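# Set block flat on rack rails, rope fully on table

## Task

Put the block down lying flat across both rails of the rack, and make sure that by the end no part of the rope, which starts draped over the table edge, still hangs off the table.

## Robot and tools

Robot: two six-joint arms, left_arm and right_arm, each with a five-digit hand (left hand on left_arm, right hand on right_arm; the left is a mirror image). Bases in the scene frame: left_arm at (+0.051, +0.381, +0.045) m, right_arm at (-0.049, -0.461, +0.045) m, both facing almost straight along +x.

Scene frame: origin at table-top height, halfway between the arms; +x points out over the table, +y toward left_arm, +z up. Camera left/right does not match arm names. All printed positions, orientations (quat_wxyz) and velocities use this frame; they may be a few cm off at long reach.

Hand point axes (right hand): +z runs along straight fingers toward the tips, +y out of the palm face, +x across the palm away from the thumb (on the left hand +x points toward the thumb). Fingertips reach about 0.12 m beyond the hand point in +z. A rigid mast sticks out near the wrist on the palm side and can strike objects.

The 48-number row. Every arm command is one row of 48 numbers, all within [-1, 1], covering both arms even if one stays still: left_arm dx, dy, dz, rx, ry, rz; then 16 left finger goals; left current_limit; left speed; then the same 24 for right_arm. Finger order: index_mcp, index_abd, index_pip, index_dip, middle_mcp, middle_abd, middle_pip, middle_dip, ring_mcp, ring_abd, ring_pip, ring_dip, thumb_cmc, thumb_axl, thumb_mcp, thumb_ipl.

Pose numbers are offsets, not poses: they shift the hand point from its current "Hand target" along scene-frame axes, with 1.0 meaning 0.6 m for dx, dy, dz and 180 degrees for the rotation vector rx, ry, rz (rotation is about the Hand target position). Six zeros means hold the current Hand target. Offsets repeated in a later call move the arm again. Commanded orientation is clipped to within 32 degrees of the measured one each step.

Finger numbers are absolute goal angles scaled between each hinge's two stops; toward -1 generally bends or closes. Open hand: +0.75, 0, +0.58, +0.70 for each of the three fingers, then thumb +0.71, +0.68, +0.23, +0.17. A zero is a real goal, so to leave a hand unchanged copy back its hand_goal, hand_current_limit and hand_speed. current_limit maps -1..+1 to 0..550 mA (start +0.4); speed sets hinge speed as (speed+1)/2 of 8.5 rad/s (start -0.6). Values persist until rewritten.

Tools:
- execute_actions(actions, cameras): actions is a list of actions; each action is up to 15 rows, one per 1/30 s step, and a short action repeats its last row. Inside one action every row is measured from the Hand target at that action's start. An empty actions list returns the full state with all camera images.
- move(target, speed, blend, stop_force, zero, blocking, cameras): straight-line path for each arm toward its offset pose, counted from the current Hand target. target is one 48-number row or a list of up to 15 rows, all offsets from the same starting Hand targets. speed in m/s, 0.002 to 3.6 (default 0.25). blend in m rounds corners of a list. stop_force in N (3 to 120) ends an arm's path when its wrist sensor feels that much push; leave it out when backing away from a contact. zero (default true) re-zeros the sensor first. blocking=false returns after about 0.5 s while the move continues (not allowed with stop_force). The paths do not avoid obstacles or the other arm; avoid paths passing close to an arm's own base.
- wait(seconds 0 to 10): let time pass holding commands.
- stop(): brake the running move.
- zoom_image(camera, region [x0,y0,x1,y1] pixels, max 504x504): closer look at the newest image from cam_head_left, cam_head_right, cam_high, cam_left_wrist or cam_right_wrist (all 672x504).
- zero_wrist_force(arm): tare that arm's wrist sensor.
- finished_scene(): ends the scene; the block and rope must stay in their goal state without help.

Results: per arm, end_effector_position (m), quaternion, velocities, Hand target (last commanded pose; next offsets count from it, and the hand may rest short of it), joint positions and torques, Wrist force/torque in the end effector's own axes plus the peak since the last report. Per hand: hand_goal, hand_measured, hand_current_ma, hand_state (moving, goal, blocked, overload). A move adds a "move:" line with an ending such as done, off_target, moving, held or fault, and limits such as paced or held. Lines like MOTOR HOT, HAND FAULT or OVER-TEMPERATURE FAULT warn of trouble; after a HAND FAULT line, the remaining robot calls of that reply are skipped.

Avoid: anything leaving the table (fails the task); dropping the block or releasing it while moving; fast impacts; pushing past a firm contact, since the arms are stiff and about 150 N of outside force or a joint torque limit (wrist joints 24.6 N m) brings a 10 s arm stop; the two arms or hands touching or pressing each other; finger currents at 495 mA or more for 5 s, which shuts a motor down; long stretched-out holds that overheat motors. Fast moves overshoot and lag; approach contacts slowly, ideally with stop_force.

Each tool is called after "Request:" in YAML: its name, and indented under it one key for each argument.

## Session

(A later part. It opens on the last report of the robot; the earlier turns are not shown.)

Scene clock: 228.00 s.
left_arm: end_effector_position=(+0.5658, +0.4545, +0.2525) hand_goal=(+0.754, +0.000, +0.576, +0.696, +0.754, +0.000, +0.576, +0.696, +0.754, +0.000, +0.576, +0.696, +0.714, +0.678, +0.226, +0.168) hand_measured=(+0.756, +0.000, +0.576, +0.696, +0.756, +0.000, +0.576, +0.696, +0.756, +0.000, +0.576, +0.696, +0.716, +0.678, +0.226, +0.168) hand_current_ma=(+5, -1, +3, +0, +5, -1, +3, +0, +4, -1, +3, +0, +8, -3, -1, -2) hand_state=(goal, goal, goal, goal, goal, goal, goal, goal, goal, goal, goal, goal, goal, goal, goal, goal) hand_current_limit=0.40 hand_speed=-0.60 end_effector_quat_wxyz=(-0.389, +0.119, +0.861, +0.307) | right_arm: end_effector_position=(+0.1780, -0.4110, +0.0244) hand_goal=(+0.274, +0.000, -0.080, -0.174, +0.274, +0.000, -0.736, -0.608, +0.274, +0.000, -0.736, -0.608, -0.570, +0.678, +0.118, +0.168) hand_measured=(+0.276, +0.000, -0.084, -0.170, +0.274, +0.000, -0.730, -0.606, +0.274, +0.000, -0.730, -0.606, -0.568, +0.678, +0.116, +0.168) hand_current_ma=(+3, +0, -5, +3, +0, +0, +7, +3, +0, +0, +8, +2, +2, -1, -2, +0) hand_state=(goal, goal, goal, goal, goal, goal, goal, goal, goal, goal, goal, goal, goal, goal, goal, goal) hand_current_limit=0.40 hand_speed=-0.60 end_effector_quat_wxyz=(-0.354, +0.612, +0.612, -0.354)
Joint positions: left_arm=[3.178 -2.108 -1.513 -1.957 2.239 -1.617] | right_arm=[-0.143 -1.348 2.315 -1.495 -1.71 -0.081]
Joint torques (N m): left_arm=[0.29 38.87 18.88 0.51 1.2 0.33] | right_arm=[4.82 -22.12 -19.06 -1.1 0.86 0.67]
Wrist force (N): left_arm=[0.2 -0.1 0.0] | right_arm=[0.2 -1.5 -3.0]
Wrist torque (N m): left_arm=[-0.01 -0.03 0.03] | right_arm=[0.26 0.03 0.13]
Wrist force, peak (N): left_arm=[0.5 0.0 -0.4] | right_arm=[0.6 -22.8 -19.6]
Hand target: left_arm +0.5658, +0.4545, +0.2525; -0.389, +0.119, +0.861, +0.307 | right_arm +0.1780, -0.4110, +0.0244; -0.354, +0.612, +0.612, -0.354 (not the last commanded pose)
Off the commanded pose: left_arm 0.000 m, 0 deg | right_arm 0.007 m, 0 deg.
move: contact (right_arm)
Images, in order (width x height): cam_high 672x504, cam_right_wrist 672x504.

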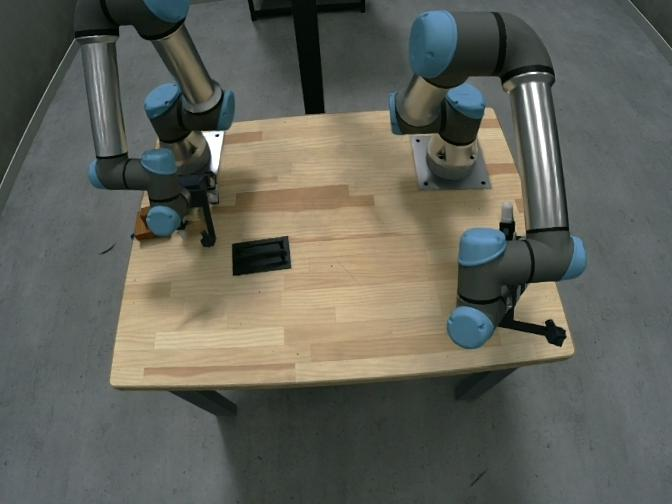

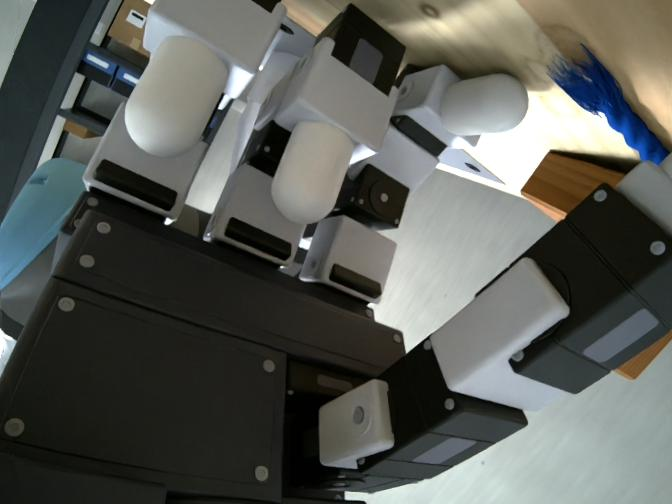

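Request:
move:
  target: [0,0,0,0,0,0,0.754,0,0.576,0.696,0.754,0,0.576,0.696,0.754,0,0.576,0.696,0.714,0.678,0.226,0.168,0.4,-0.6,0,0,0,0,0,0,0.06,0,-0.08,0.06,0.274,0,-0.736,-0.608,0.274,0,-0.736,-0.608,-0.571,0.678,-0.06,0.1,0.4,-0.8]
  cameras: ["cam_high","cam_right_wrist"]

Request:
zoom_image:
  camera: "cam_right_wrist"
  region: [400, 0, 672, 220]

Scene clock: 242.53 s.
left_arm: end_effector_position=(+0.5658, +0.4545, +0.2525) hand_goal=(+0.754, +0.000, +0.576, +0.696, +0.754, +0.000, +0.576, +0.696, +0.754, +0.000, +0.576, +0.696, +0.714, +0.678, +0.226, +0.168) hand_measured=(+0.756, +0.000, +0.576, +0.696, +0.756, +0.000, +0.576, +0.696, +0.756, +0.000, +0.576, +0.696, +0.716, +0.678, +0.226, +0.168) hand_current_ma=(+5, -1, +3, +0, +5, -1, +3, +0, +4, -1, +3, +0, +8, -3, -1, -2) hand_state=(goal, goal, goal, goal, goal, goal, goal, goal, goal, goal, goal, goal, goal, goal, goal, goal) hand_current_limit=0.40 hand_speed=-0.60 end_effector_quat_wxyz=(-0.389, +0.119, +0.861, +0.307) | right_arm: end_effector_position=(+0.1780, -0.4110, +0.0244) hand_goal=(+0.060, +0.000, -0.080, +0.060, +0.274, +0.000, -0.736, -0.608, +0.274, +0.000, -0.736, -0.608, -0.570, +0.678, -0.060, +0.100) hand_measured=(+0.268, +0.000, -0.106, -0.100, +0.274, +0.000, -0.730, -0.606, +0.274, +0.000, -0.730, -0.606, -0.568, +0.678, -0.004, +0.112) hand_current_ma=(+385, +0, -56, -385, +0, +0, +7, +3, +0, +0, +8, +2, +2, -1, +215, +30) hand_state=(blocked, goal, blocked, blocked, goal, goal, goal, goal, goal, goal, goal, goal, goal, goal, blocked, goal) hand_current_limit=0.40 hand_speed=-0.80 end_effector_quat_wxyz=(-0.354, +0.612, +0.612, -0.354)
Joint positions: left_arm=[3.178 -2.108 -1.513 -1.957 2.239 -1.617] | right_arm=[-0.143 -1.348 2.315 -1.495 -1.71 -0.081]
Joint torques (N m): left_arm=[0.38 39.12 18.66 0.5 1.24 0.3] | right_arm=[4.87 -14.66 -18.24 -2.23 1.04 0.72]
Wrist force (N): left_arm=[0.1 0.0 -0.3] | right_arm=[-0.1 -22.2 -5.0]
Wrist torque (N m): left_arm=[0.02 -0.02 0.02] | right_arm=[-0.32 0.00 0.38]
Wrist force, peak (N): left_arm=[0.3 0.6 0.1] | right_arm=[-0.1 -22.2 -5.0]
Hand target: left_arm +0.5658, +0.4545, +0.2525; -0.389, +0.119, +0.861, +0.307 | right_arm +0.1780, -0.4110, +0.0244; -0.354, +0.612, +0.612, -0.354
Off the commanded pose: left_arm 0.000 m, 0 deg | right_arm 0.000 m, 0 deg.
move: done
Images, in order (width x height): cam_high 672x504, cam_right_wrist 672x504.

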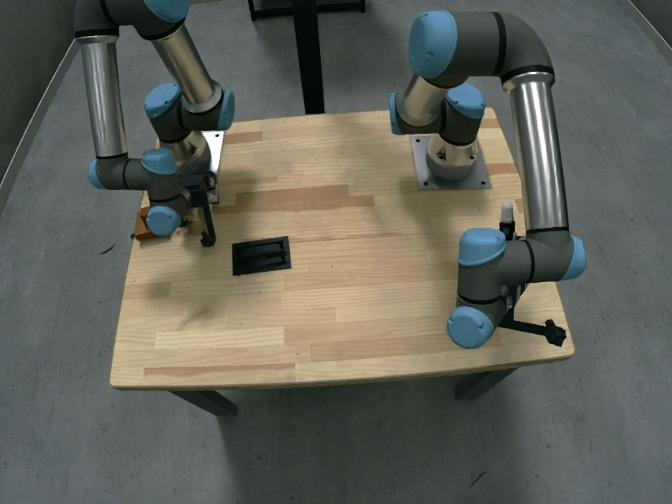

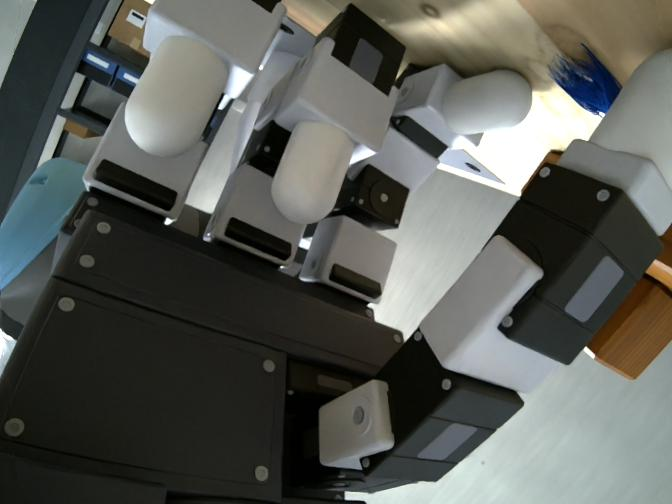

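Scaled by 1.853 from the camera's 672x504 image, which has a finer 960x720 frame.

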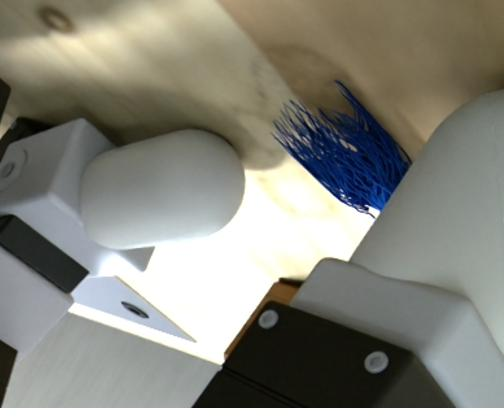

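Request:
move:
  target: [0,0,0,0,0,0,0.754,0,0.576,0.696,0.754,0,0.576,0.696,0.754,0,0.576,0.696,0.714,0.678,0.226,0.168,0.4,-0.6,0,0,0.01,0,0,0,0.06,0,-0.08,0.0,0.274,0,-0.736,-0.608,0.274,0,-0.736,-0.608,-0.571,0.678,-0.06,0.1,0.4,-0.8]
  cameras: ["cam_right_wrist"]
  speed: 0.02

Request:
zoom_image:
  camera: "cam_right_wrist"
  region: [400, 0, 672, 220]

Scene clock: 248.53 s.
left_arm: end_effector_position=(+0.5658, +0.4545, +0.2525) hand_goal=(+0.754, +0.000, +0.576, +0.696, +0.754, +0.000, +0.576, +0.696, +0.754, +0.000, +0.576, +0.696, +0.714, +0.678, +0.226, +0.168) hand_measured=(+0.756, +0.000, +0.576, +0.696, +0.756, +0.000, +0.576, +0.696, +0.756, +0.000, +0.576, +0.696, +0.716, +0.678, +0.226, +0.168) hand_current_ma=(+5, -1, +3, +0, +5, -1, +3, +0, +4, -1, +3, +0, +8, -3, -1, -2) hand_state=(goal, goal, goal, goal, goal, goal, goal, goal, goal, goal, goal, goal, goal, goal, goal, goal) hand_current_limit=0.40 hand_speed=-0.60 end_effector_quat_wxyz=(-0.389, +0.119, +0.861, +0.307) | right_arm: end_effector_position=(+0.1780, -0.4110, +0.0305) hand_goal=(+0.060, +0.000, -0.080, +0.000, +0.274, +0.000, -0.736, -0.608, +0.274, +0.000, -0.736, -0.608, -0.570, +0.678, -0.060, +0.100) hand_measured=(+0.062, +0.000, -0.082, -0.002, +0.274, +0.000, -0.730, -0.606, +0.274, +0.000, -0.730, -0.606, -0.568, +0.678, -0.058, +0.102) hand_current_ma=(+2, +0, -1, -2, +0, +0, +7, +3, +0, +0, +8, +2, +2, -1, +2, +3) hand_state=(goal, goal, goal, goal, goal, goal, goal, goal, goal, goal, goal, goal, goal, goal, goal, goal) hand_current_limit=0.40 hand_speed=-0.80 end_effector_quat_wxyz=(-0.354, +0.612, +0.612, -0.354)
Joint positions: left_arm=[3.178 -2.108 -1.513 -1.957 2.239 -1.617] | right_arm=[-0.143 -1.364 2.31 -1.475 -1.71 -0.081]
Joint torques (N m): left_arm=[-0.04 39.14 18.83 0.5 1.31 0.28] | right_arm=[4.21 -13.83 -12.66 -1.3 0.89 0.75]
Wrist force (N): left_arm=[0.4 0.1 -0.1] | right_arm=[-0.1 0.2 -1.2]
Wrist torque (N m): left_arm=[0.03 -0.06 0.04] | right_arm=[0.13 0.06 0.08]
Wrist force, peak (N): left_arm=[0.6 0.2 -0.1] | right_arm=[-0.2 -22.1 -5.1]
Hand target: left_arm +0.5658, +0.4545, +0.2525; -0.389, +0.119, +0.861, +0.307 | right_arm +0.1780, -0.4110, +0.0304; -0.354, +0.612, +0.612, -0.354
Off the commanded pose: left_arm 0.000 m, 0 deg | right_arm 0.000 m, 0 deg.
move: done
Images, in order (width x height): cam_right_wrist 672x504.

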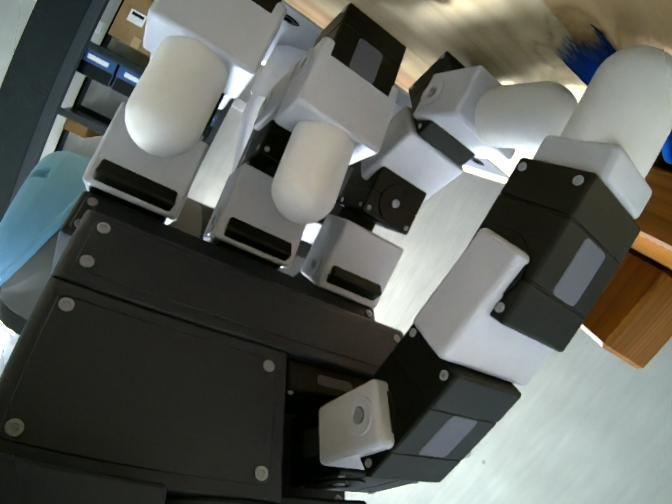

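Scaled by 1.853 from the camera's 672x504 image, which has a finer 960x720 frame.

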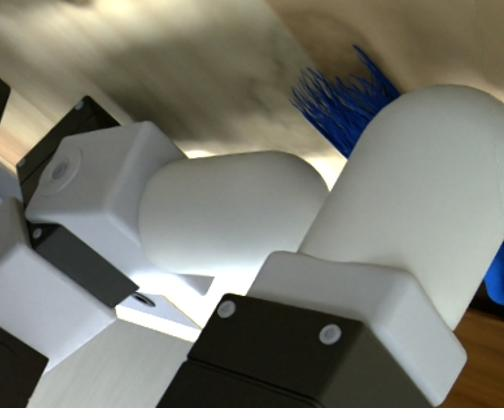

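Request:
move:
  target: [0,0,0,0,0,0,0.754,0,0.576,0.696,0.754,0,0.576,0.696,0.754,0,0.576,0.696,0.714,0.678,0.226,0.168,0.4,-0.6,0,0,-0.009,0,0,0,0.06,0,-0.08,0.0,0.274,0,-0.736,-0.608,0.274,0,-0.736,-0.608,-0.571,0.678,-0.06,0.1,0.4,-0.8]
  cameras: []
  speed: 0.006
  stop_force: 3

Request:
move:
  target: [0,0,0,0,0,0,0.754,0,0.576,0.696,0.754,0,0.576,0.696,0.754,0,0.576,0.696,0.714,0.678,0.226,0.168,0.4,-0.6,0,0,0,0,0,0,-0.15,0,-0.08,0.05,0.274,0,-0.736,-0.608,0.274,0,-0.736,-0.608,-0.571,0.678,-0.25,0.0,0.4,-0.8]
  cameras: ["cam_right_wrist"]

Request:
zoom_image:
  camera: "cam_right_wrist"
  region: [400, 0, 672, 220]

Scene clock: 265.20 s.
left_arm: end_effector_position=(+0.5658, +0.4545, +0.2525) hand_goal=(+0.754, +0.000, +0.576, +0.696, +0.754, +0.000, +0.576, +0.696, +0.754, +0.000, +0.576, +0.696, +0.714, +0.678, +0.226, +0.168) hand_measured=(+0.756, +0.000, +0.576, +0.696, +0.756, +0.000, +0.576, +0.696, +0.756, +0.000, +0.576, +0.696, +0.716, +0.678, +0.226, +0.168) hand_current_ma=(+5, -1, +3, +0, +5, -1, +3, +0, +4, -1, +3, +0, +8, -3, -1, -2) hand_state=(goal, goal, goal, goal, goal, goal, goal, goal, goal, goal, goal, goal, goal, goal, goal, goal) hand_current_limit=0.40 hand_speed=-0.60 end_effector_quat_wxyz=(-0.389, +0.119, +0.861, +0.307) | right_arm: end_effector_position=(+0.1780, -0.4110, +0.0286) hand_goal=(+0.060, +0.000, -0.080, +0.000, +0.274, +0.000, -0.736, -0.608, +0.274, +0.000, -0.736, -0.608, -0.570, +0.678, -0.060, +0.100) hand_measured=(+0.062, +0.000, -0.082, -0.002, +0.274, +0.000, -0.730, -0.606, +0.274, +0.000, -0.730, -0.606, -0.568, +0.678, -0.058, +0.102) hand_current_ma=(+2, +0, -3, -2, +0, +0, +7, +3, +0, +0, +8, +2, +2, -1, +2, +3) hand_state=(goal, goal, goal, goal, goal, goal, goal, goal, goal, goal, goal, goal, goal, goal, goal, goal) hand_current_limit=0.40 hand_speed=-0.80 end_effector_quat_wxyz=(-0.354, +0.612, +0.612, -0.354)
Joint positions: left_arm=[3.178 -2.108 -1.513 -1.957 2.239 -1.617] | right_arm=[-0.143 -1.359 2.312 -1.481 -1.71 -0.081]
Joint torques (N m): left_arm=[-0.04 39.21 18.99 0.54 1.25 0.29] | right_arm=[4.13 -32.69 -18.95 1.31 1.14 0.95]
Wrist force (N): left_arm=[0.5 -0.1 0.0] | right_arm=[0.1 -3.4 -2.4]
Wrist torque (N m): left_arm=[-0.02 -0.06 0.04] | right_arm=[0.10 0.01 0.14]
Wrist force, peak (N): left_arm=[0.6 0.0 -0.3] | right_arm=[-0.3 -8.1 -4.7]
Hand target: left_arm +0.5658, +0.4545, +0.2525; -0.389, +0.119, +0.861, +0.307 | right_arm +0.1780, -0.4110, +0.0286; -0.354, +0.612, +0.612, -0.354 (not the last commanded pose)
Off the commanded pose: left_arm 0.000 m, 0 deg | right_arm 0.004 m, 0 deg.
move: contact (right_arm)
No camera images: "cameras" was empty.

Scene clock: 265.70 s.
left_arm: end_effector_position=(+0.5658, +0.4545, +0.2525) hand_goal=(+0.754, +0.000, +0.576, +0.696, +0.754, +0.000, +0.576, +0.696, +0.754, +0.000, +0.576, +0.696, +0.714, +0.678, +0.226, +0.168) hand_measured=(+0.756, +0.000, +0.576, +0.696, +0.756, +0.000, +0.576, +0.696, +0.756, +0.000, +0.576, +0.696, +0.716, +0.678, +0.226, +0.168) hand_current_ma=(+5, -1, +3, +0, +5, -1, +3, +0, +4, -1, +3, +0, +8, -3, -1, -2) hand_state=(goal, goal, goal, goal, goal, goal, goal, goal, goal, goal, goal, goal, goal, goal, goal, goal) hand_current_limit=0.40 hand_speed=-0.60 end_effector_quat_wxyz=(-0.389, +0.119, +0.861, +0.307) | right_arm: end_effector_position=(+0.1780, -0.4110, +0.0286) hand_goal=(-0.150, +0.000, -0.080, +0.050, +0.274, +0.000, -0.736, -0.608, +0.274, +0.000, -0.736, -0.608, -0.570, +0.678, -0.250, +0.000) hand_measured=(+0.030, +0.000, -0.076, +0.044, +0.274, +0.000, -0.730, -0.606, +0.274, +0.000, -0.730, -0.606, -0.568, +0.678, -0.108, +0.046) hand_current_ma=(+385, +0, +5, -7, +0, +0, +7, +3, +0, +0, +8, +2, +2, +0, +385, +178) hand_state=(blocked, goal, goal, goal, goal, goal, goal, goal, goal, goal, goal, goal, goal, goal, blocked, blocked) hand_current_limit=0.40 hand_speed=-0.80 end_effector_quat_wxyz=(-0.354, +0.612, +0.612, -0.354)
Joint positions: left_arm=[3.178 -2.108 -1.513 -1.957 2.239 -1.617] | right_arm=[-0.143 -1.359 2.312 -1.481 -1.71 -0.081]
Joint torques (N m): left_arm=[0.5 39.02 19.32 0.56 1.28 0.32] | right_arm=[3.77 -33.27 -19.63 0.11 1.18 0.8]
Wrist force (N): left_arm=[0.1 -0.1 -0.1] | right_arm=[-0.1 -4.8 -2.3]
Wrist torque (N m): left_arm=[-0.01 -0.02 0.02] | right_arm=[0.10 0.02 0.16]
Wrist force, peak (N): left_arm=[0.4 0.0 -0.2] | right_arm=[-0.2 -5.0 -2.3]
Hand target: left_arm +0.5658, +0.4545, +0.2525; -0.389, +0.119, +0.861, +0.307 | right_arm +0.1780, -0.4110, +0.0286; -0.354, +0.612, +0.612, -0.354
Off the commanded pose: left_arm 0.000 m, 0 deg | right_arm 0.000 m, 0 deg.
move: done
Images, in order (width x height): cam_right_wrist 672x504.

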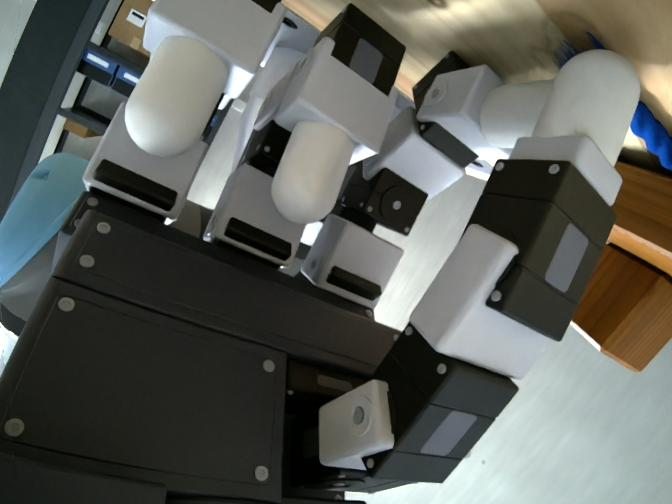

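Scaled by 1.853 from the camera's 672x504 image, which has a finer 960x720 frame.

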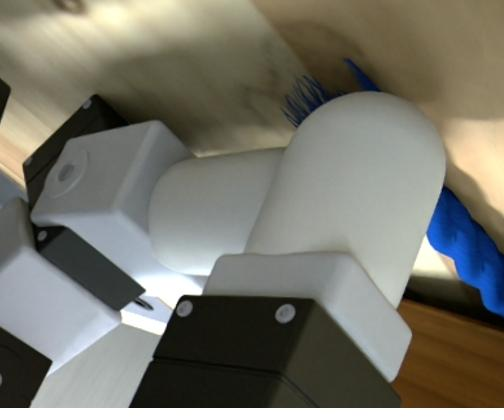

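Request:
wait:
  seconds: 0.2
  cameras: ["cam_head_left","cam_head_right","cam_high","cam_right_wrist"]

Request:
zoom_image:
  camera: "cam_high"
  region: [130, 190, 230, 260]

Request:
zoom_image:
  camera: "cam_head_left"
  region: [400, 290, 480, 370]

Request:
zoom_image:
  camera: "cam_right_wrist"
  region: [530, 20, 672, 140]

Scene clock: 273.77 s.
left_arm: end_effector_position=(+0.5658, +0.4545, +0.2525) hand_goal=(+0.754, +0.000, +0.576, +0.696, +0.754, +0.000, +0.576, +0.696, +0.754, +0.000, +0.576, +0.696, +0.714, +0.678, +0.226, +0.168) hand_measured=(+0.756, +0.000, +0.576, +0.696, +0.756, +0.000, +0.576, +0.696, +0.756, +0.000, +0.576, +0.696, +0.716, +0.678, +0.226, +0.168) hand_current_ma=(+5, -1, +3, +0, +5, -1, +3, +0, +4, -1, +3, +0, +8, -3, -1, -2) hand_state=(goal, goal, goal, goal, goal, goal, goal, goal, goal, goal, goal, goal, goal, goal, goal, goal) hand_current_limit=0.40 hand_speed=-0.60 end_effector_quat_wxyz=(-0.389, +0.119, +0.861, +0.307) | right_arm: end_effector_position=(+0.1780, -0.4110, +0.0286) hand_goal=(-0.150, +0.000, -0.080, +0.050, +0.274, +0.000, -0.736, -0.608, +0.274, +0.000, -0.736, -0.608, -0.570, +0.678, -0.250, +0.000) hand_measured=(+0.030, +0.000, -0.076, +0.044, +0.274, +0.000, -0.730, -0.606, +0.274, +0.000, -0.730, -0.606, -0.568, +0.678, -0.108, +0.046) hand_current_ma=(+385, +0, +5, -7, +0, +0, +7, +3, +0, +0, +8, +2, +2, +0, +385, +178) hand_state=(blocked, goal, goal, goal, goal, goal, goal, goal, goal, goal, goal, goal, goal, goal, blocked, blocked) hand_current_limit=0.40 hand_speed=-0.80 end_effector_quat_wxyz=(-0.354, +0.612, +0.612, -0.354)
Joint positions: left_arm=[3.178 -2.108 -1.513 -1.957 2.239 -1.617] | right_arm=[-0.143 -1.359 2.312 -1.481 -1.71 -0.081]
Joint torques (N m): left_arm=[-0.39 39.23 19.37 0.56 1.33 0.36] | right_arm=[3.41 -31.77 -19.43 -1.46 1.1 0.82]
Wrist force (N): left_arm=[0.3 0.0 -0.2] | right_arm=[-0.2 -4.9 -2.3]
Wrist torque (N m): left_arm=[0.02 -0.04 0.03] | right_arm=[0.09 0.04 0.14]
Wrist force, peak (N): left_arm=[0.6 -0.1 0.0] | right_arm=[-0.2 -5.1 -2.4]
Hand target: left_arm +0.5658, +0.4545, +0.2525; -0.389, +0.119, +0.861, +0.307 | right_arm +0.1780, -0.4110, +0.0286; -0.354, +0.612, +0.612, -0.354
Off the commanded pose: left_arm 0.000 m, 0 deg | right_arm 0.000 m, 0 deg.
wait: 0.20 s; at rest from the start
Images, in order (width x height): cam_head_left 672x504, cam_head_right 672x504, cam_high 672x504, cam_right_wrist 672x504.

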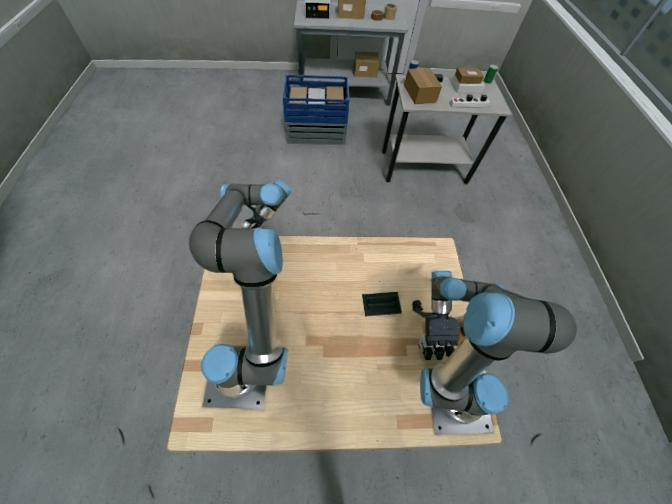

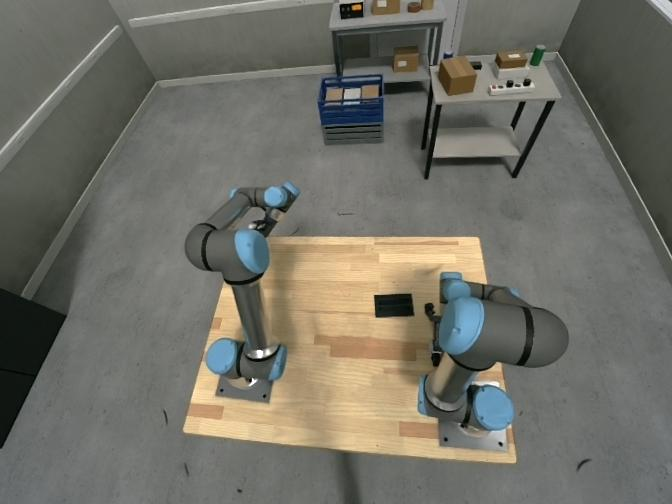

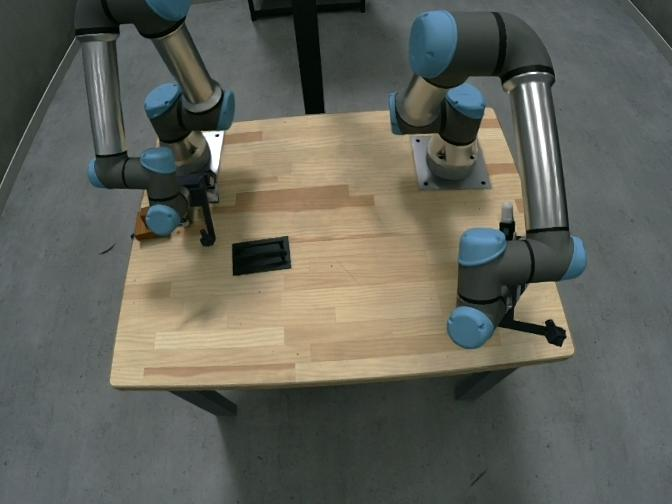

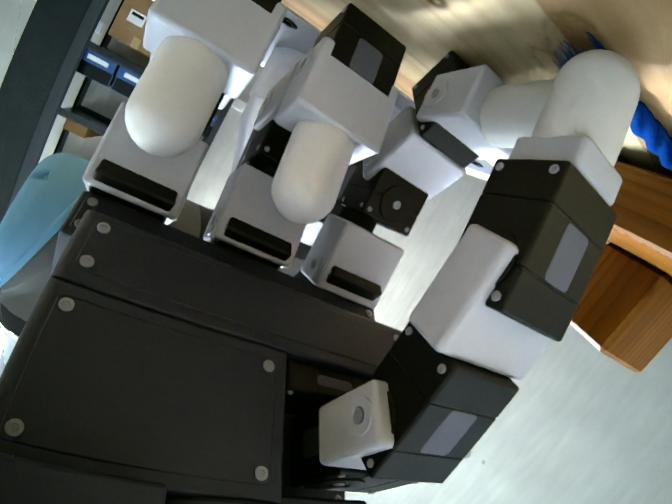

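Scaled by 5.040 from the camera's 672x504 image, which has a finer 960x720 frame.

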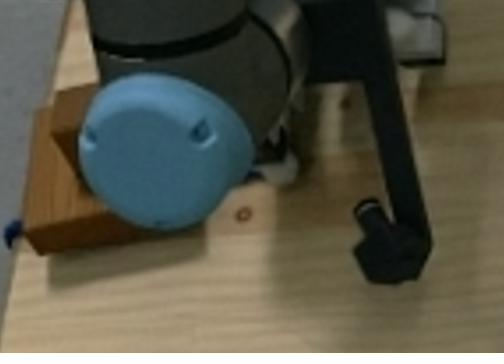

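Scaled by 6.300 from the camera's 672x504 image, which has a finer 960x720 frame.

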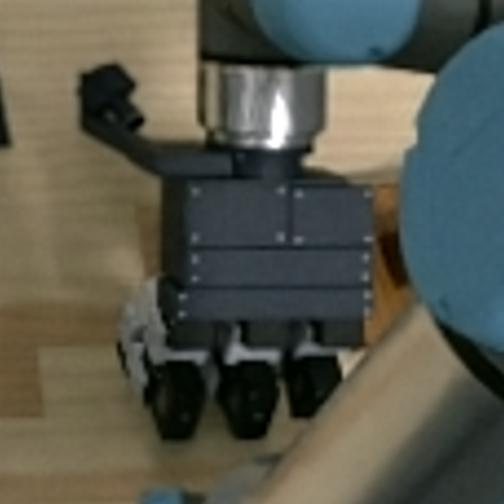

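Scaled by 3.549 from the camera's 672x504 image, which has a finer 960x720 frame.

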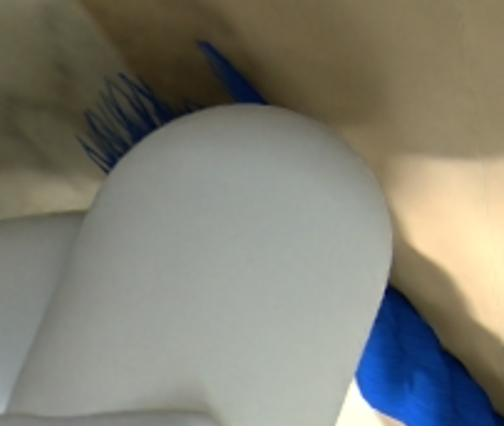

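Request:
move:
  target: [0,0,0,0,0,0,0.754,0,0.576,0.696,0.754,0,0.576,0.696,0.754,0,0.576,0.696,0.714,0.678,0.226,0.168,0.4,-0.6,0,0.0333,0.002,0,0,0,-0.15,0,-0.08,0.05,0.274,0,-0.736,-0.608,0.274,0,-0.736,-0.608,-0.571,0.678,-0.25,0.0,0.6,-0.8]
  cameras: ["cam_high","cam_right_wrist"]
  speed: 0.03

Request:
zoom_image:
  camera: "cam_high"
  region: [130, 190, 230, 260]

Request:
zoom_image:
  camera: "cam_right_wrist"
  region: [400, 0, 672, 220]

Scene clock: 280.00 s.
left_arm: end_effector_position=(+0.5658, +0.4545, +0.2525) hand_goal=(+0.754, +0.000, +0.576, +0.696, +0.754, +0.000, +0.576, +0.696, +0.754, +0.000, +0.576, +0.696, +0.714, +0.678, +0.226, +0.168) hand_measured=(+0.756, +0.000, +0.576, +0.696, +0.756, +0.000, +0.576, +0.696, +0.756, +0.000, +0.576, +0.696, +0.716, +0.678, +0.226, +0.168) hand_current_ma=(+5, -1, +3, +0, +5, -1, +3, +0, +4, -1, +3, +0, +8, -3, -1, -2) hand_state=(goal, goal, goal, goal, goal, goal, goal, goal, goal, goal, goal, goal, goal, goal, goal, goal) hand_current_limit=0.40 hand_speed=-0.60 end_effector_quat_wxyz=(-0.389, +0.119, +0.861, +0.307) | right_arm: end_effector_position=(+0.1780, -0.3909, +0.0298) hand_goal=(-0.150, +0.000, -0.080, +0.050, +0.274, +0.000, -0.736, -0.608, +0.274, +0.000, -0.736, -0.608, -0.570, +0.678, -0.250, +0.000) hand_measured=(+0.024, +0.002, -0.070, +0.044, +0.274, +0.000, -0.730, -0.606, +0.274, +0.000, -0.730, -0.606, -0.568, +0.680, -0.108, +0.046) hand_current_ma=(+440, +1, +16, -7, +0, +0, +7, +3, +0, +0, +8, +2, +1, +2, +440, +178) hand_state=(blocked, goal, goal, goal, goal, goal, goal, goal, goal, goal, goal, goal, goal, goal, blocked, blocked) hand_current_limit=0.60 hand_speed=-0.80 end_effector_quat_wxyz=(-0.354, +0.612, +0.612, -0.354) end_effector_velocity=(+0.000, -0.002, +0.000) end_effector_angular_velocity=(+0.002, +0.001, +0.000)
Joint positions: left_arm=[3.178 -2.108 -1.513 -1.957 2.239 -1.617] | right_arm=[-0.089 -1.354 2.298 -1.47 -1.663 -0.053]
Joint velocities: left_arm=[within noise] | right_arm=[-0.005 0 0 0 -0.004 -0.004]
Joint torques (N m): left_arm=[0.07 39.53 19.06 0.59 1.33 0.4] | right_arm=[-9.69 -20.8 -6 -0.35 -2.08 -1.52]
Wrist force (N): left_arm=[0.4 -0.1 -0.2] | right_arm=[-0.3 0.3 -1.2]
Wrist torque (N m): left_arm=[0.01 -0.06 0.04] | right_arm=[0.13 0.09 0.01]
Wrist force, peak (N): left_arm=[0.5 0.0 -0.3] | right_arm=[-0.3 -5.0 -2.3]
Hand target: left_arm +0.5658, +0.4545, +0.2525; -0.389, +0.119, +0.861, +0.307 | right_arm +0.1780, -0.3910, +0.0298; -0.354, +0.612, +0.612, -0.354
Off the commanded pose: left_arm 0.000 m, 0 deg | right_arm 0.000 m, 0 deg.
move: done
Images, in order (width x height): cam_high 672x504, cam_right_wrist 672x504.

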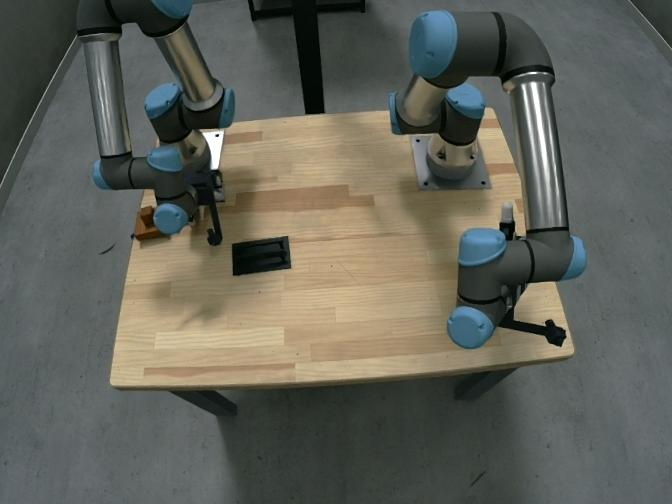

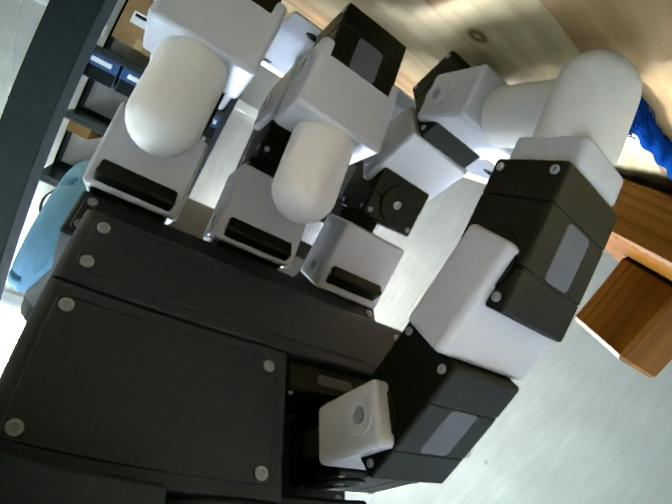

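Scaled by 5.040 from the camera's 672x504 image, which has a finer 960x720 frame.

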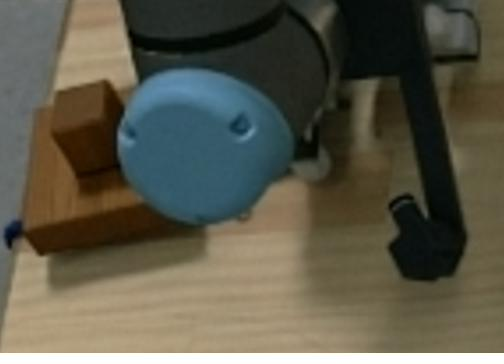

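Scaled by 1.853 from the camera's 672x504 image, which has a finer 960x720 frame.

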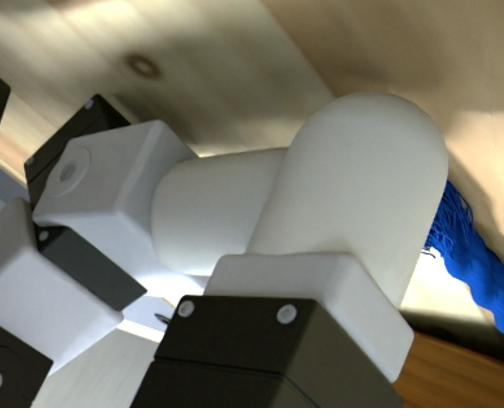

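Request:
move:
  target: [0,0,0,0,0,0,0.754,0,0.576,0.696,0.754,0,0.576,0.696,0.754,0,0.576,0.696,0.714,0.678,0.226,0.168,0.4,-0.6,-0.0058,-0.045,0.1003,0,0.0556,0,0.315,0,0.08,-0.159,0.274,0,-0.736,-0.608,0.274,0,-0.736,-0.608,-0.571,0.678,0.118,0.168,0.4,-0.6]
  cameras: ["cam_high","cam_right_wrist"]
  speed: 0.1

Request:
zoom_image:
  camera: "cam_high"
  region: [130, 190, 230, 260]

Request:
zoom_image:
  camera: "cam_right_wrist"
  region: [400, 0, 672, 220]

Scene clock: 330.73 s.
left_arm: end_effector_position=(+0.5658, +0.4545, +0.2525) hand_goal=(+0.754, +0.000, +0.576, +0.696, +0.754, +0.000, +0.576, +0.696, +0.754, +0.000, +0.576, +0.696, +0.714, +0.678, +0.226, +0.168) hand_measured=(+0.756, +0.000, +0.576, +0.696, +0.756, +0.000, +0.576, +0.696, +0.756, +0.000, +0.576, +0.696, +0.716, +0.678, +0.226, +0.168) hand_current_ma=(+5, -1, +3, +0, +5, -1, +3, +0, +4, -1, +3, +0, +8, -3, -1, -2) hand_state=(goal, goal, goal, goal, goal, goal, goal, goal, goal, goal, goal, goal, goal, goal, goal, goal) hand_current_limit=0.40 hand_speed=-0.60 end_effector_quat_wxyz=(-0.389, +0.119, +0.861, +0.307) | right_arm: end_effector_position=(+0.1745, -0.4180, +0.0899) hand_goal=(+0.316, +0.000, +0.080, -0.158, +0.274, +0.000, -0.736, -0.608, +0.274, +0.000, -0.736, -0.608, -0.570, +0.678, +0.118, +0.168) hand_measured=(+0.304, +0.002, +0.078, -0.154, +0.274, +0.000, -0.730, -0.606, +0.274, +0.000, -0.730, -0.606, -0.568, +0.680, +0.114, +0.166) hand_current_ma=(-20, +1, -2, +3, -1, +0, +7, +3, -1, +0, +7, +2, +1, +2, -5, -3) hand_state=(goal, goal, goal, goal, goal, goal, goal, goal, goal, goal, goal, goal, goal, goal, goal, goal) hand_current_limit=0.40 hand_speed=-0.60 end_effector_quat_wxyz=(-0.406, +0.579, +0.579, -0.406)
Joint positions: left_arm=[3.178 -2.108 -1.513 -1.957 2.239 -1.617] | right_arm=[-0.15 -1.367 2.167 -1.153 -1.728 -0.058]
Joint torques (N m): left_arm=[0.31 39.4 19.4 0.58 1.3 0.36] | right_arm=[6.73 -14.7 -12.26 2.33 1.34 0.8]
Wrist force (N): left_arm=[0.2 0.0 -0.1] | right_arm=[0.1 0.2 -1.6]
Wrist torque (N m): left_arm=[0.00 -0.03 0.02] | right_arm=[0.10 0.05 0.05]
Wrist force, peak (N): left_arm=[0.3 -0.1 -0.5] | right_arm=[-0.3 -0.5 -1.9]
Hand target: left_arm +0.5658, +0.4545, +0.2525; -0.389, +0.119, +0.861, +0.307 | right_arm +0.1745, -0.4180, +0.0900; -0.406, +0.579, +0.579, -0.406
Off the commanded pose: left_arm 0.000 m, 0 deg | right_arm 0.000 m, 0 deg.
move: done
Images, in order (width x height): cam_high 672x504, cam_right_wrist 672x504.

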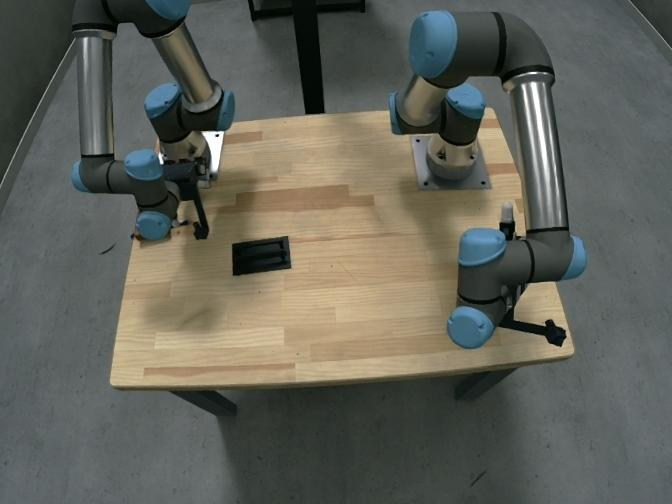

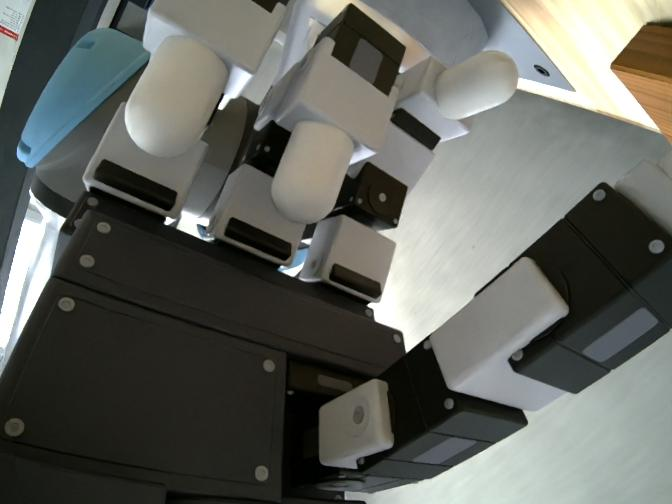

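Scaled by 5.040 from the camera's 672x504 image, which has a finer 960x720 frame.

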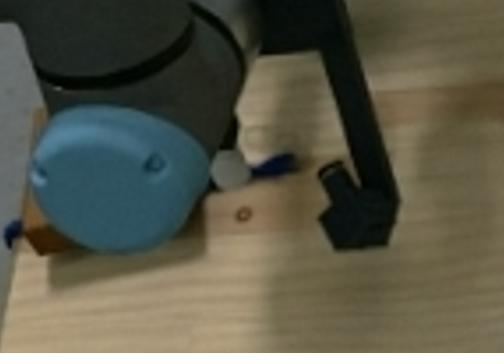

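Scaled by 1.853 from the camera's 672x504 image, which has a finer 960x720 frame.

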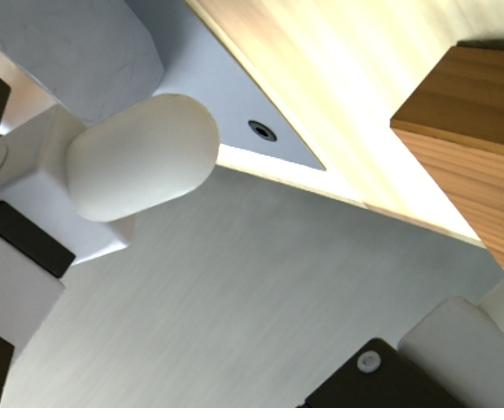

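Request:
move:
  target: [0,0,0,0,0,0,0.754,0,0.576,0.696,0.754,0,0.576,0.696,0.754,0,0.576,0.696,0.714,0.678,0.226,0.168,0.4,-0.6,0,0,-0.07,0,0,0,0.315,0,0.08,-0.159,0.274,0,-0.736,-0.608,0.274,0,-0.736,-0.608,-0.571,0.678,0.118,0.168,0.4,-0.6]
  cameras: []
  speed: 0.1

Request:
move:
  target: [0,0,0,0,0,0,0.754,0,0.576,0.696,0.754,0,0.576,0.696,0.754,0,0.576,0.696,0.714,0.678,0.226,0.168,0.4,-0.6,0,0,-0.018,0,0,0,0.315,0,0.08,-0.159,0.274,0,-0.736,-0.608,0.274,0,-0.736,-0.608,-0.571,0.678,0.118,0.168,0.4,-0.6]
  cameras: ["cam_high","cam_right_wrist"]
  speed: 0.008
  stop_force: 3

Request:
zoom_image:
  camera: "cam_right_wrist"
  region: [400, 0, 672, 220]

Scene clock: 335.93 s.
left_arm: end_effector_position=(+0.5658, +0.4545, +0.2525) hand_goal=(+0.754, +0.000, +0.576, +0.696, +0.754, +0.000, +0.576, +0.696, +0.754, +0.000, +0.576, +0.696, +0.714, +0.678, +0.226, +0.168) hand_measured=(+0.756, +0.000, +0.576, +0.696, +0.756, +0.000, +0.576, +0.696, +0.756, +0.000, +0.576, +0.696, +0.716, +0.678, +0.226, +0.168) hand_current_ma=(+5, -1, +3, +0, +5, -1, +3, +0, +4, -1, +3, +0, +8, -3, -1, -2) hand_state=(goal, goal, goal, goal, goal, goal, goal, goal, goal, goal, goal, goal, goal, goal, goal, goal) hand_current_limit=0.40 hand_speed=-0.60 end_effector_quat_wxyz=(-0.389, +0.119, +0.861, +0.307) | right_arm: end_effector_position=(+0.1744, -0.4180, +0.0480) hand_goal=(+0.316, +0.000, +0.080, -0.158, +0.274, +0.000, -0.736, -0.608, +0.274, +0.000, -0.736, -0.608, -0.570, +0.678, +0.118, +0.168) hand_measured=(+0.304, +0.002, +0.078, -0.154, +0.272, +0.000, -0.730, -0.606, +0.272, +0.000, -0.730, -0.606, -0.568, +0.680, +0.114, +0.166) hand_current_ma=(-20, +1, -2, +3, -1, +0, +7, +3, -1, +0, +7, +2, +1, +2, -5, -3) hand_state=(goal, goal, goal, goal, goal, goal, goal, goal, goal, goal, goal, goal, goal, goal, goal, goal) hand_current_limit=0.40 hand_speed=-0.60 end_effector_quat_wxyz=(-0.406, +0.579, +0.579, -0.406)
Joint positions: left_arm=[3.178 -2.108 -1.513 -1.957 2.239 -1.617] | right_arm=[-0.15 -1.275 2.203 -1.28 -1.728 -0.058]
Joint torques (N m): left_arm=[0.06 39.33 19.3 0.65 1.33 0.43] | right_arm=[4.98 -25.75 -19.44 -0.34 0.92 -1.4]
Wrist force (N): left_arm=[0.4 0.1 -0.1] | right_arm=[0.0 0.2 -1.3]
Wrist torque (N m): left_arm=[0.02 -0.06 0.04] | right_arm=[0.08 0.06 0.03]
Wrist force, peak (N): left_arm=[0.7 0.1 -0.2] | right_arm=[0.0 -0.6 -1.9]
Hand target: left_arm +0.5658, +0.4545, +0.2525; -0.389, +0.119, +0.861, +0.307 | right_arm +0.1745, -0.4180, +0.0480; -0.406, +0.579, +0.579, -0.406
Off the commanded pose: left_arm 0.000 m, 0 deg | right_arm 0.000 m, 0 deg.
move: done
No camera images: "cameras" was empty.

Scene clock: 338.17 s.
left_arm: end_effector_position=(+0.5658, +0.4545, +0.2525) hand_goal=(+0.754, +0.000, +0.576, +0.696, +0.754, +0.000, +0.576, +0.696, +0.754, +0.000, +0.576, +0.696, +0.714, +0.678, +0.226, +0.168) hand_measured=(+0.756, +0.000, +0.576, +0.696, +0.756, +0.000, +0.576, +0.696, +0.756, +0.000, +0.576, +0.696, +0.716, +0.678, +0.226, +0.168) hand_current_ma=(+5, -1, +3, +0, +5, -1, +3, +0, +4, -1, +3, +0, +8, -3, -1, -2) hand_state=(goal, goal, goal, goal, goal, goal, goal, goal, goal, goal, goal, goal, goal, goal, goal, goal) hand_current_limit=0.40 hand_speed=-0.60 end_effector_quat_wxyz=(-0.389, +0.119, +0.861, +0.307) | right_arm: end_effector_position=(+0.1745, -0.4180, +0.0372) hand_goal=(+0.316, +0.000, +0.080, -0.158, +0.274, +0.000, -0.736, -0.608, +0.274, +0.000, -0.736, -0.608, -0.570, +0.678, +0.118, +0.168) hand_measured=(+0.304, +0.002, +0.078, -0.154, +0.272, +0.000, -0.730, -0.606, +0.272, +0.000, -0.730, -0.606, -0.568, +0.680, +0.114, +0.166) hand_current_ma=(-20, +1, -2, +3, -1, +0, +7, +3, -1, +0, +7, +2, +1, +2, -5, -3) hand_state=(goal, goal, goal, goal, goal, goal, goal, goal, goal, goal, goal, goal, goal, goal, goal, goal) hand_current_limit=0.40 hand_speed=-0.60 end_effector_quat_wxyz=(-0.406, +0.579, +0.579, -0.406)
Joint positions: left_arm=[3.178 -2.108 -1.513 -1.957 2.239 -1.617] | right_arm=[-0.15 -1.25 2.21 -1.313 -1.728 -0.058]
Joint torques (N m): left_arm=[0.25 39.09 19.69 0.62 1.34 0.37] | right_arm=[-2.54 -38.6 -16.83 2.39 -1 -1.32]
Wrist force (N): left_arm=[0.1 0.1 -0.2] | right_arm=[0.0 0.2 -1.2]
Wrist torque (N m): left_arm=[0.03 -0.03 0.01] | right_arm=[0.07 0.05 0.04]
Wrist force, peak (N): left_arm=[0.6 0.1 -0.3] | right_arm=[0.0 0.2 -1.4]
Hand target: left_arm +0.5658, +0.4545, +0.2525; -0.389, +0.119, +0.861, +0.307 | right_arm +0.1745, -0.4180, +0.0372; -0.406, +0.579, +0.579, -0.406
Off the commanded pose: left_arm 0.000 m, 0 deg | right_arm 0.000 m, 0 deg.
move: done
Images, in order (width x height): cam_high 672x504, cam_right_wrist 672x504.

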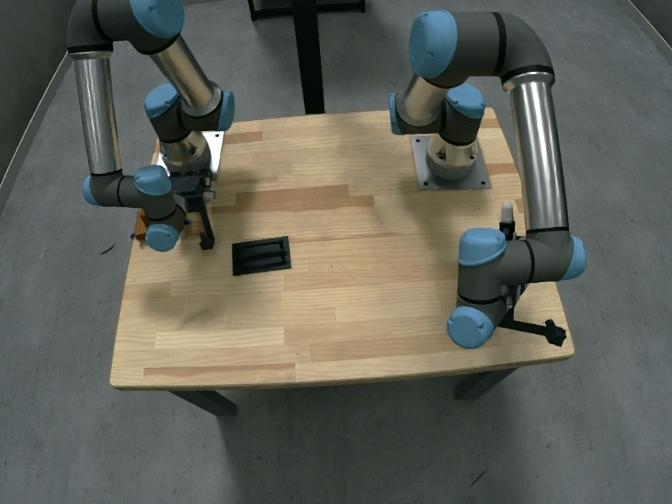

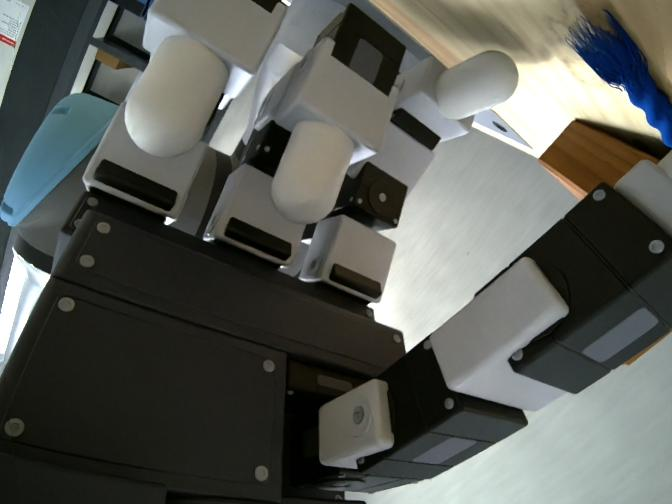

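Scaled by 1.853 from the camera's 672x504 image, which has a finer 960x720 frame.

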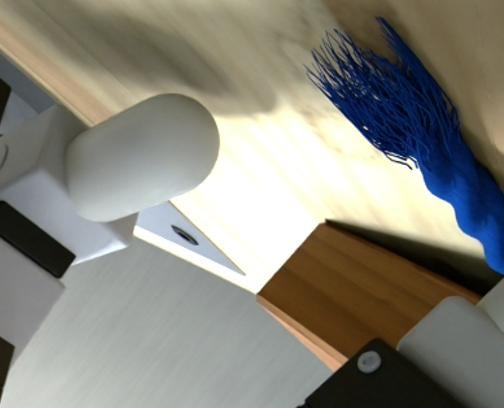

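Request:
move:
  target: [0,0,0,0,0,0,0.754,0,0.576,0.696,0.754,0,0.576,0.696,0.754,0,0.576,0.696,0.714,0.678,0.226,0.168,0.4,-0.6,0,0,0,0,0,0,0.08,0,0.05,0.06,0.274,0,-0.736,-0.608,0.274,0,-0.736,-0.608,-0.571,0.678,-0.02,0.15,0.4,-0.8]
  cameras: ["cam_right_wrist"]

Request:
zoom_image:
  camera: "cam_right_wrist"
  region: [400, 0, 672, 220]

Scene clock: 342.17 s.
left_arm: end_effector_position=(+0.5658, +0.4545, +0.2525) hand_goal=(+0.754, +0.000, +0.576, +0.696, +0.754, +0.000, +0.576, +0.696, +0.754, +0.000, +0.576, +0.696, +0.714, +0.678, +0.226, +0.168) hand_measured=(+0.756, +0.000, +0.576, +0.696, +0.756, +0.000, +0.576, +0.696, +0.756, +0.000, +0.576, +0.696, +0.716, +0.678, +0.226, +0.168) hand_current_ma=(+5, -1, +3, +0, +5, -1, +3, +0, +4, -1, +3, +0, +8, -3, -1, -2) hand_state=(goal, goal, goal, goal, goal, goal, goal, goal, goal, goal, goal, goal, goal, goal, goal, goal) hand_current_limit=0.40 hand_speed=-0.60 end_effector_quat_wxyz=(-0.389, +0.119, +0.861, +0.307) | right_arm: end_effector_position=(+0.1745, -0.4180, +0.0372) hand_goal=(+0.080, +0.000, +0.050, +0.060, +0.274, +0.000, -0.736, -0.608, +0.274, +0.000, -0.736, -0.608, -0.570, +0.678, -0.020, +0.150) hand_measured=(+0.080, +0.002, +0.054, +0.058, +0.272, +0.000, -0.730, -0.606, +0.272, +0.000, -0.730, -0.606, -0.568, +0.680, -0.018, +0.152) hand_current_ma=(+0, +1, +3, -2, -1, +0, +7, +3, -1, +0, +7, +2, +1, +2, +3, +2) hand_state=(goal, goal, goal, goal, goal, goal, goal, goal, goal, goal, goal, goal, goal, goal, goal, goal) hand_current_limit=0.40 hand_speed=-0.80 end_effector_quat_wxyz=(-0.406, +0.579, +0.579, -0.406)
Joint positions: left_arm=[3.178 -2.108 -1.513 -1.957 2.239 -1.617] | right_arm=[-0.15 -1.25 2.21 -1.313 -1.728 -0.058]
Joint torques (N m): left_arm=[0.28 39.74 20.3 0.66 1.36 0.47] | right_arm=[-5.58 -39.19 -17.55 2.37 -0.91 -1.28]
Wrist force (N): left_arm=[0.2 0.1 -0.1] | right_arm=[-0.1 0.2 -1.3]
Wrist torque (N m): left_arm=[0.02 -0.03 0.02] | right_arm=[0.09 0.06 0.04]
Wrist force, peak (N): left_arm=[0.3 0.2 -0.4] | right_arm=[-0.2 0.4 -1.4]
Hand target: left_arm +0.5658, +0.4545, +0.2525; -0.389, +0.119, +0.861, +0.307 | right_arm +0.1745, -0.4180, +0.0372; -0.406, +0.579, +0.579, -0.406
Off the commanded pose: left_arm 0.000 m, 0 deg | right_arm 0.000 m, 0 deg.
move: done
Images, in order (width x height): cam_right_wrist 672x504.

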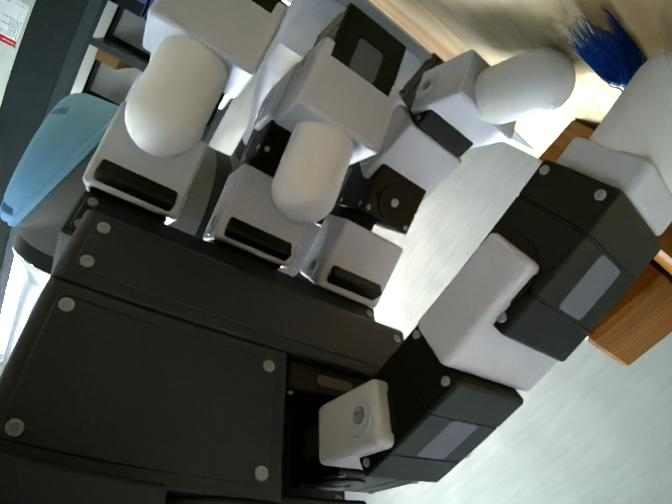

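Scaled by 1.853 from the camera's 672x504 image, which has a finer 960x720 frame.

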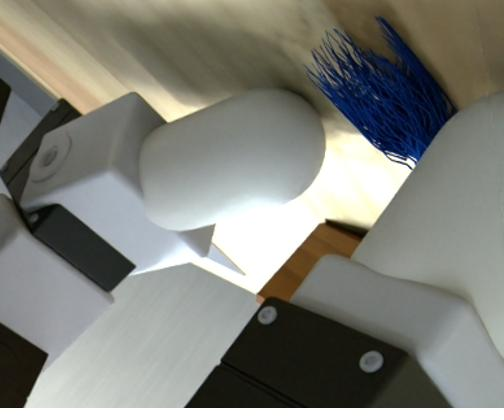

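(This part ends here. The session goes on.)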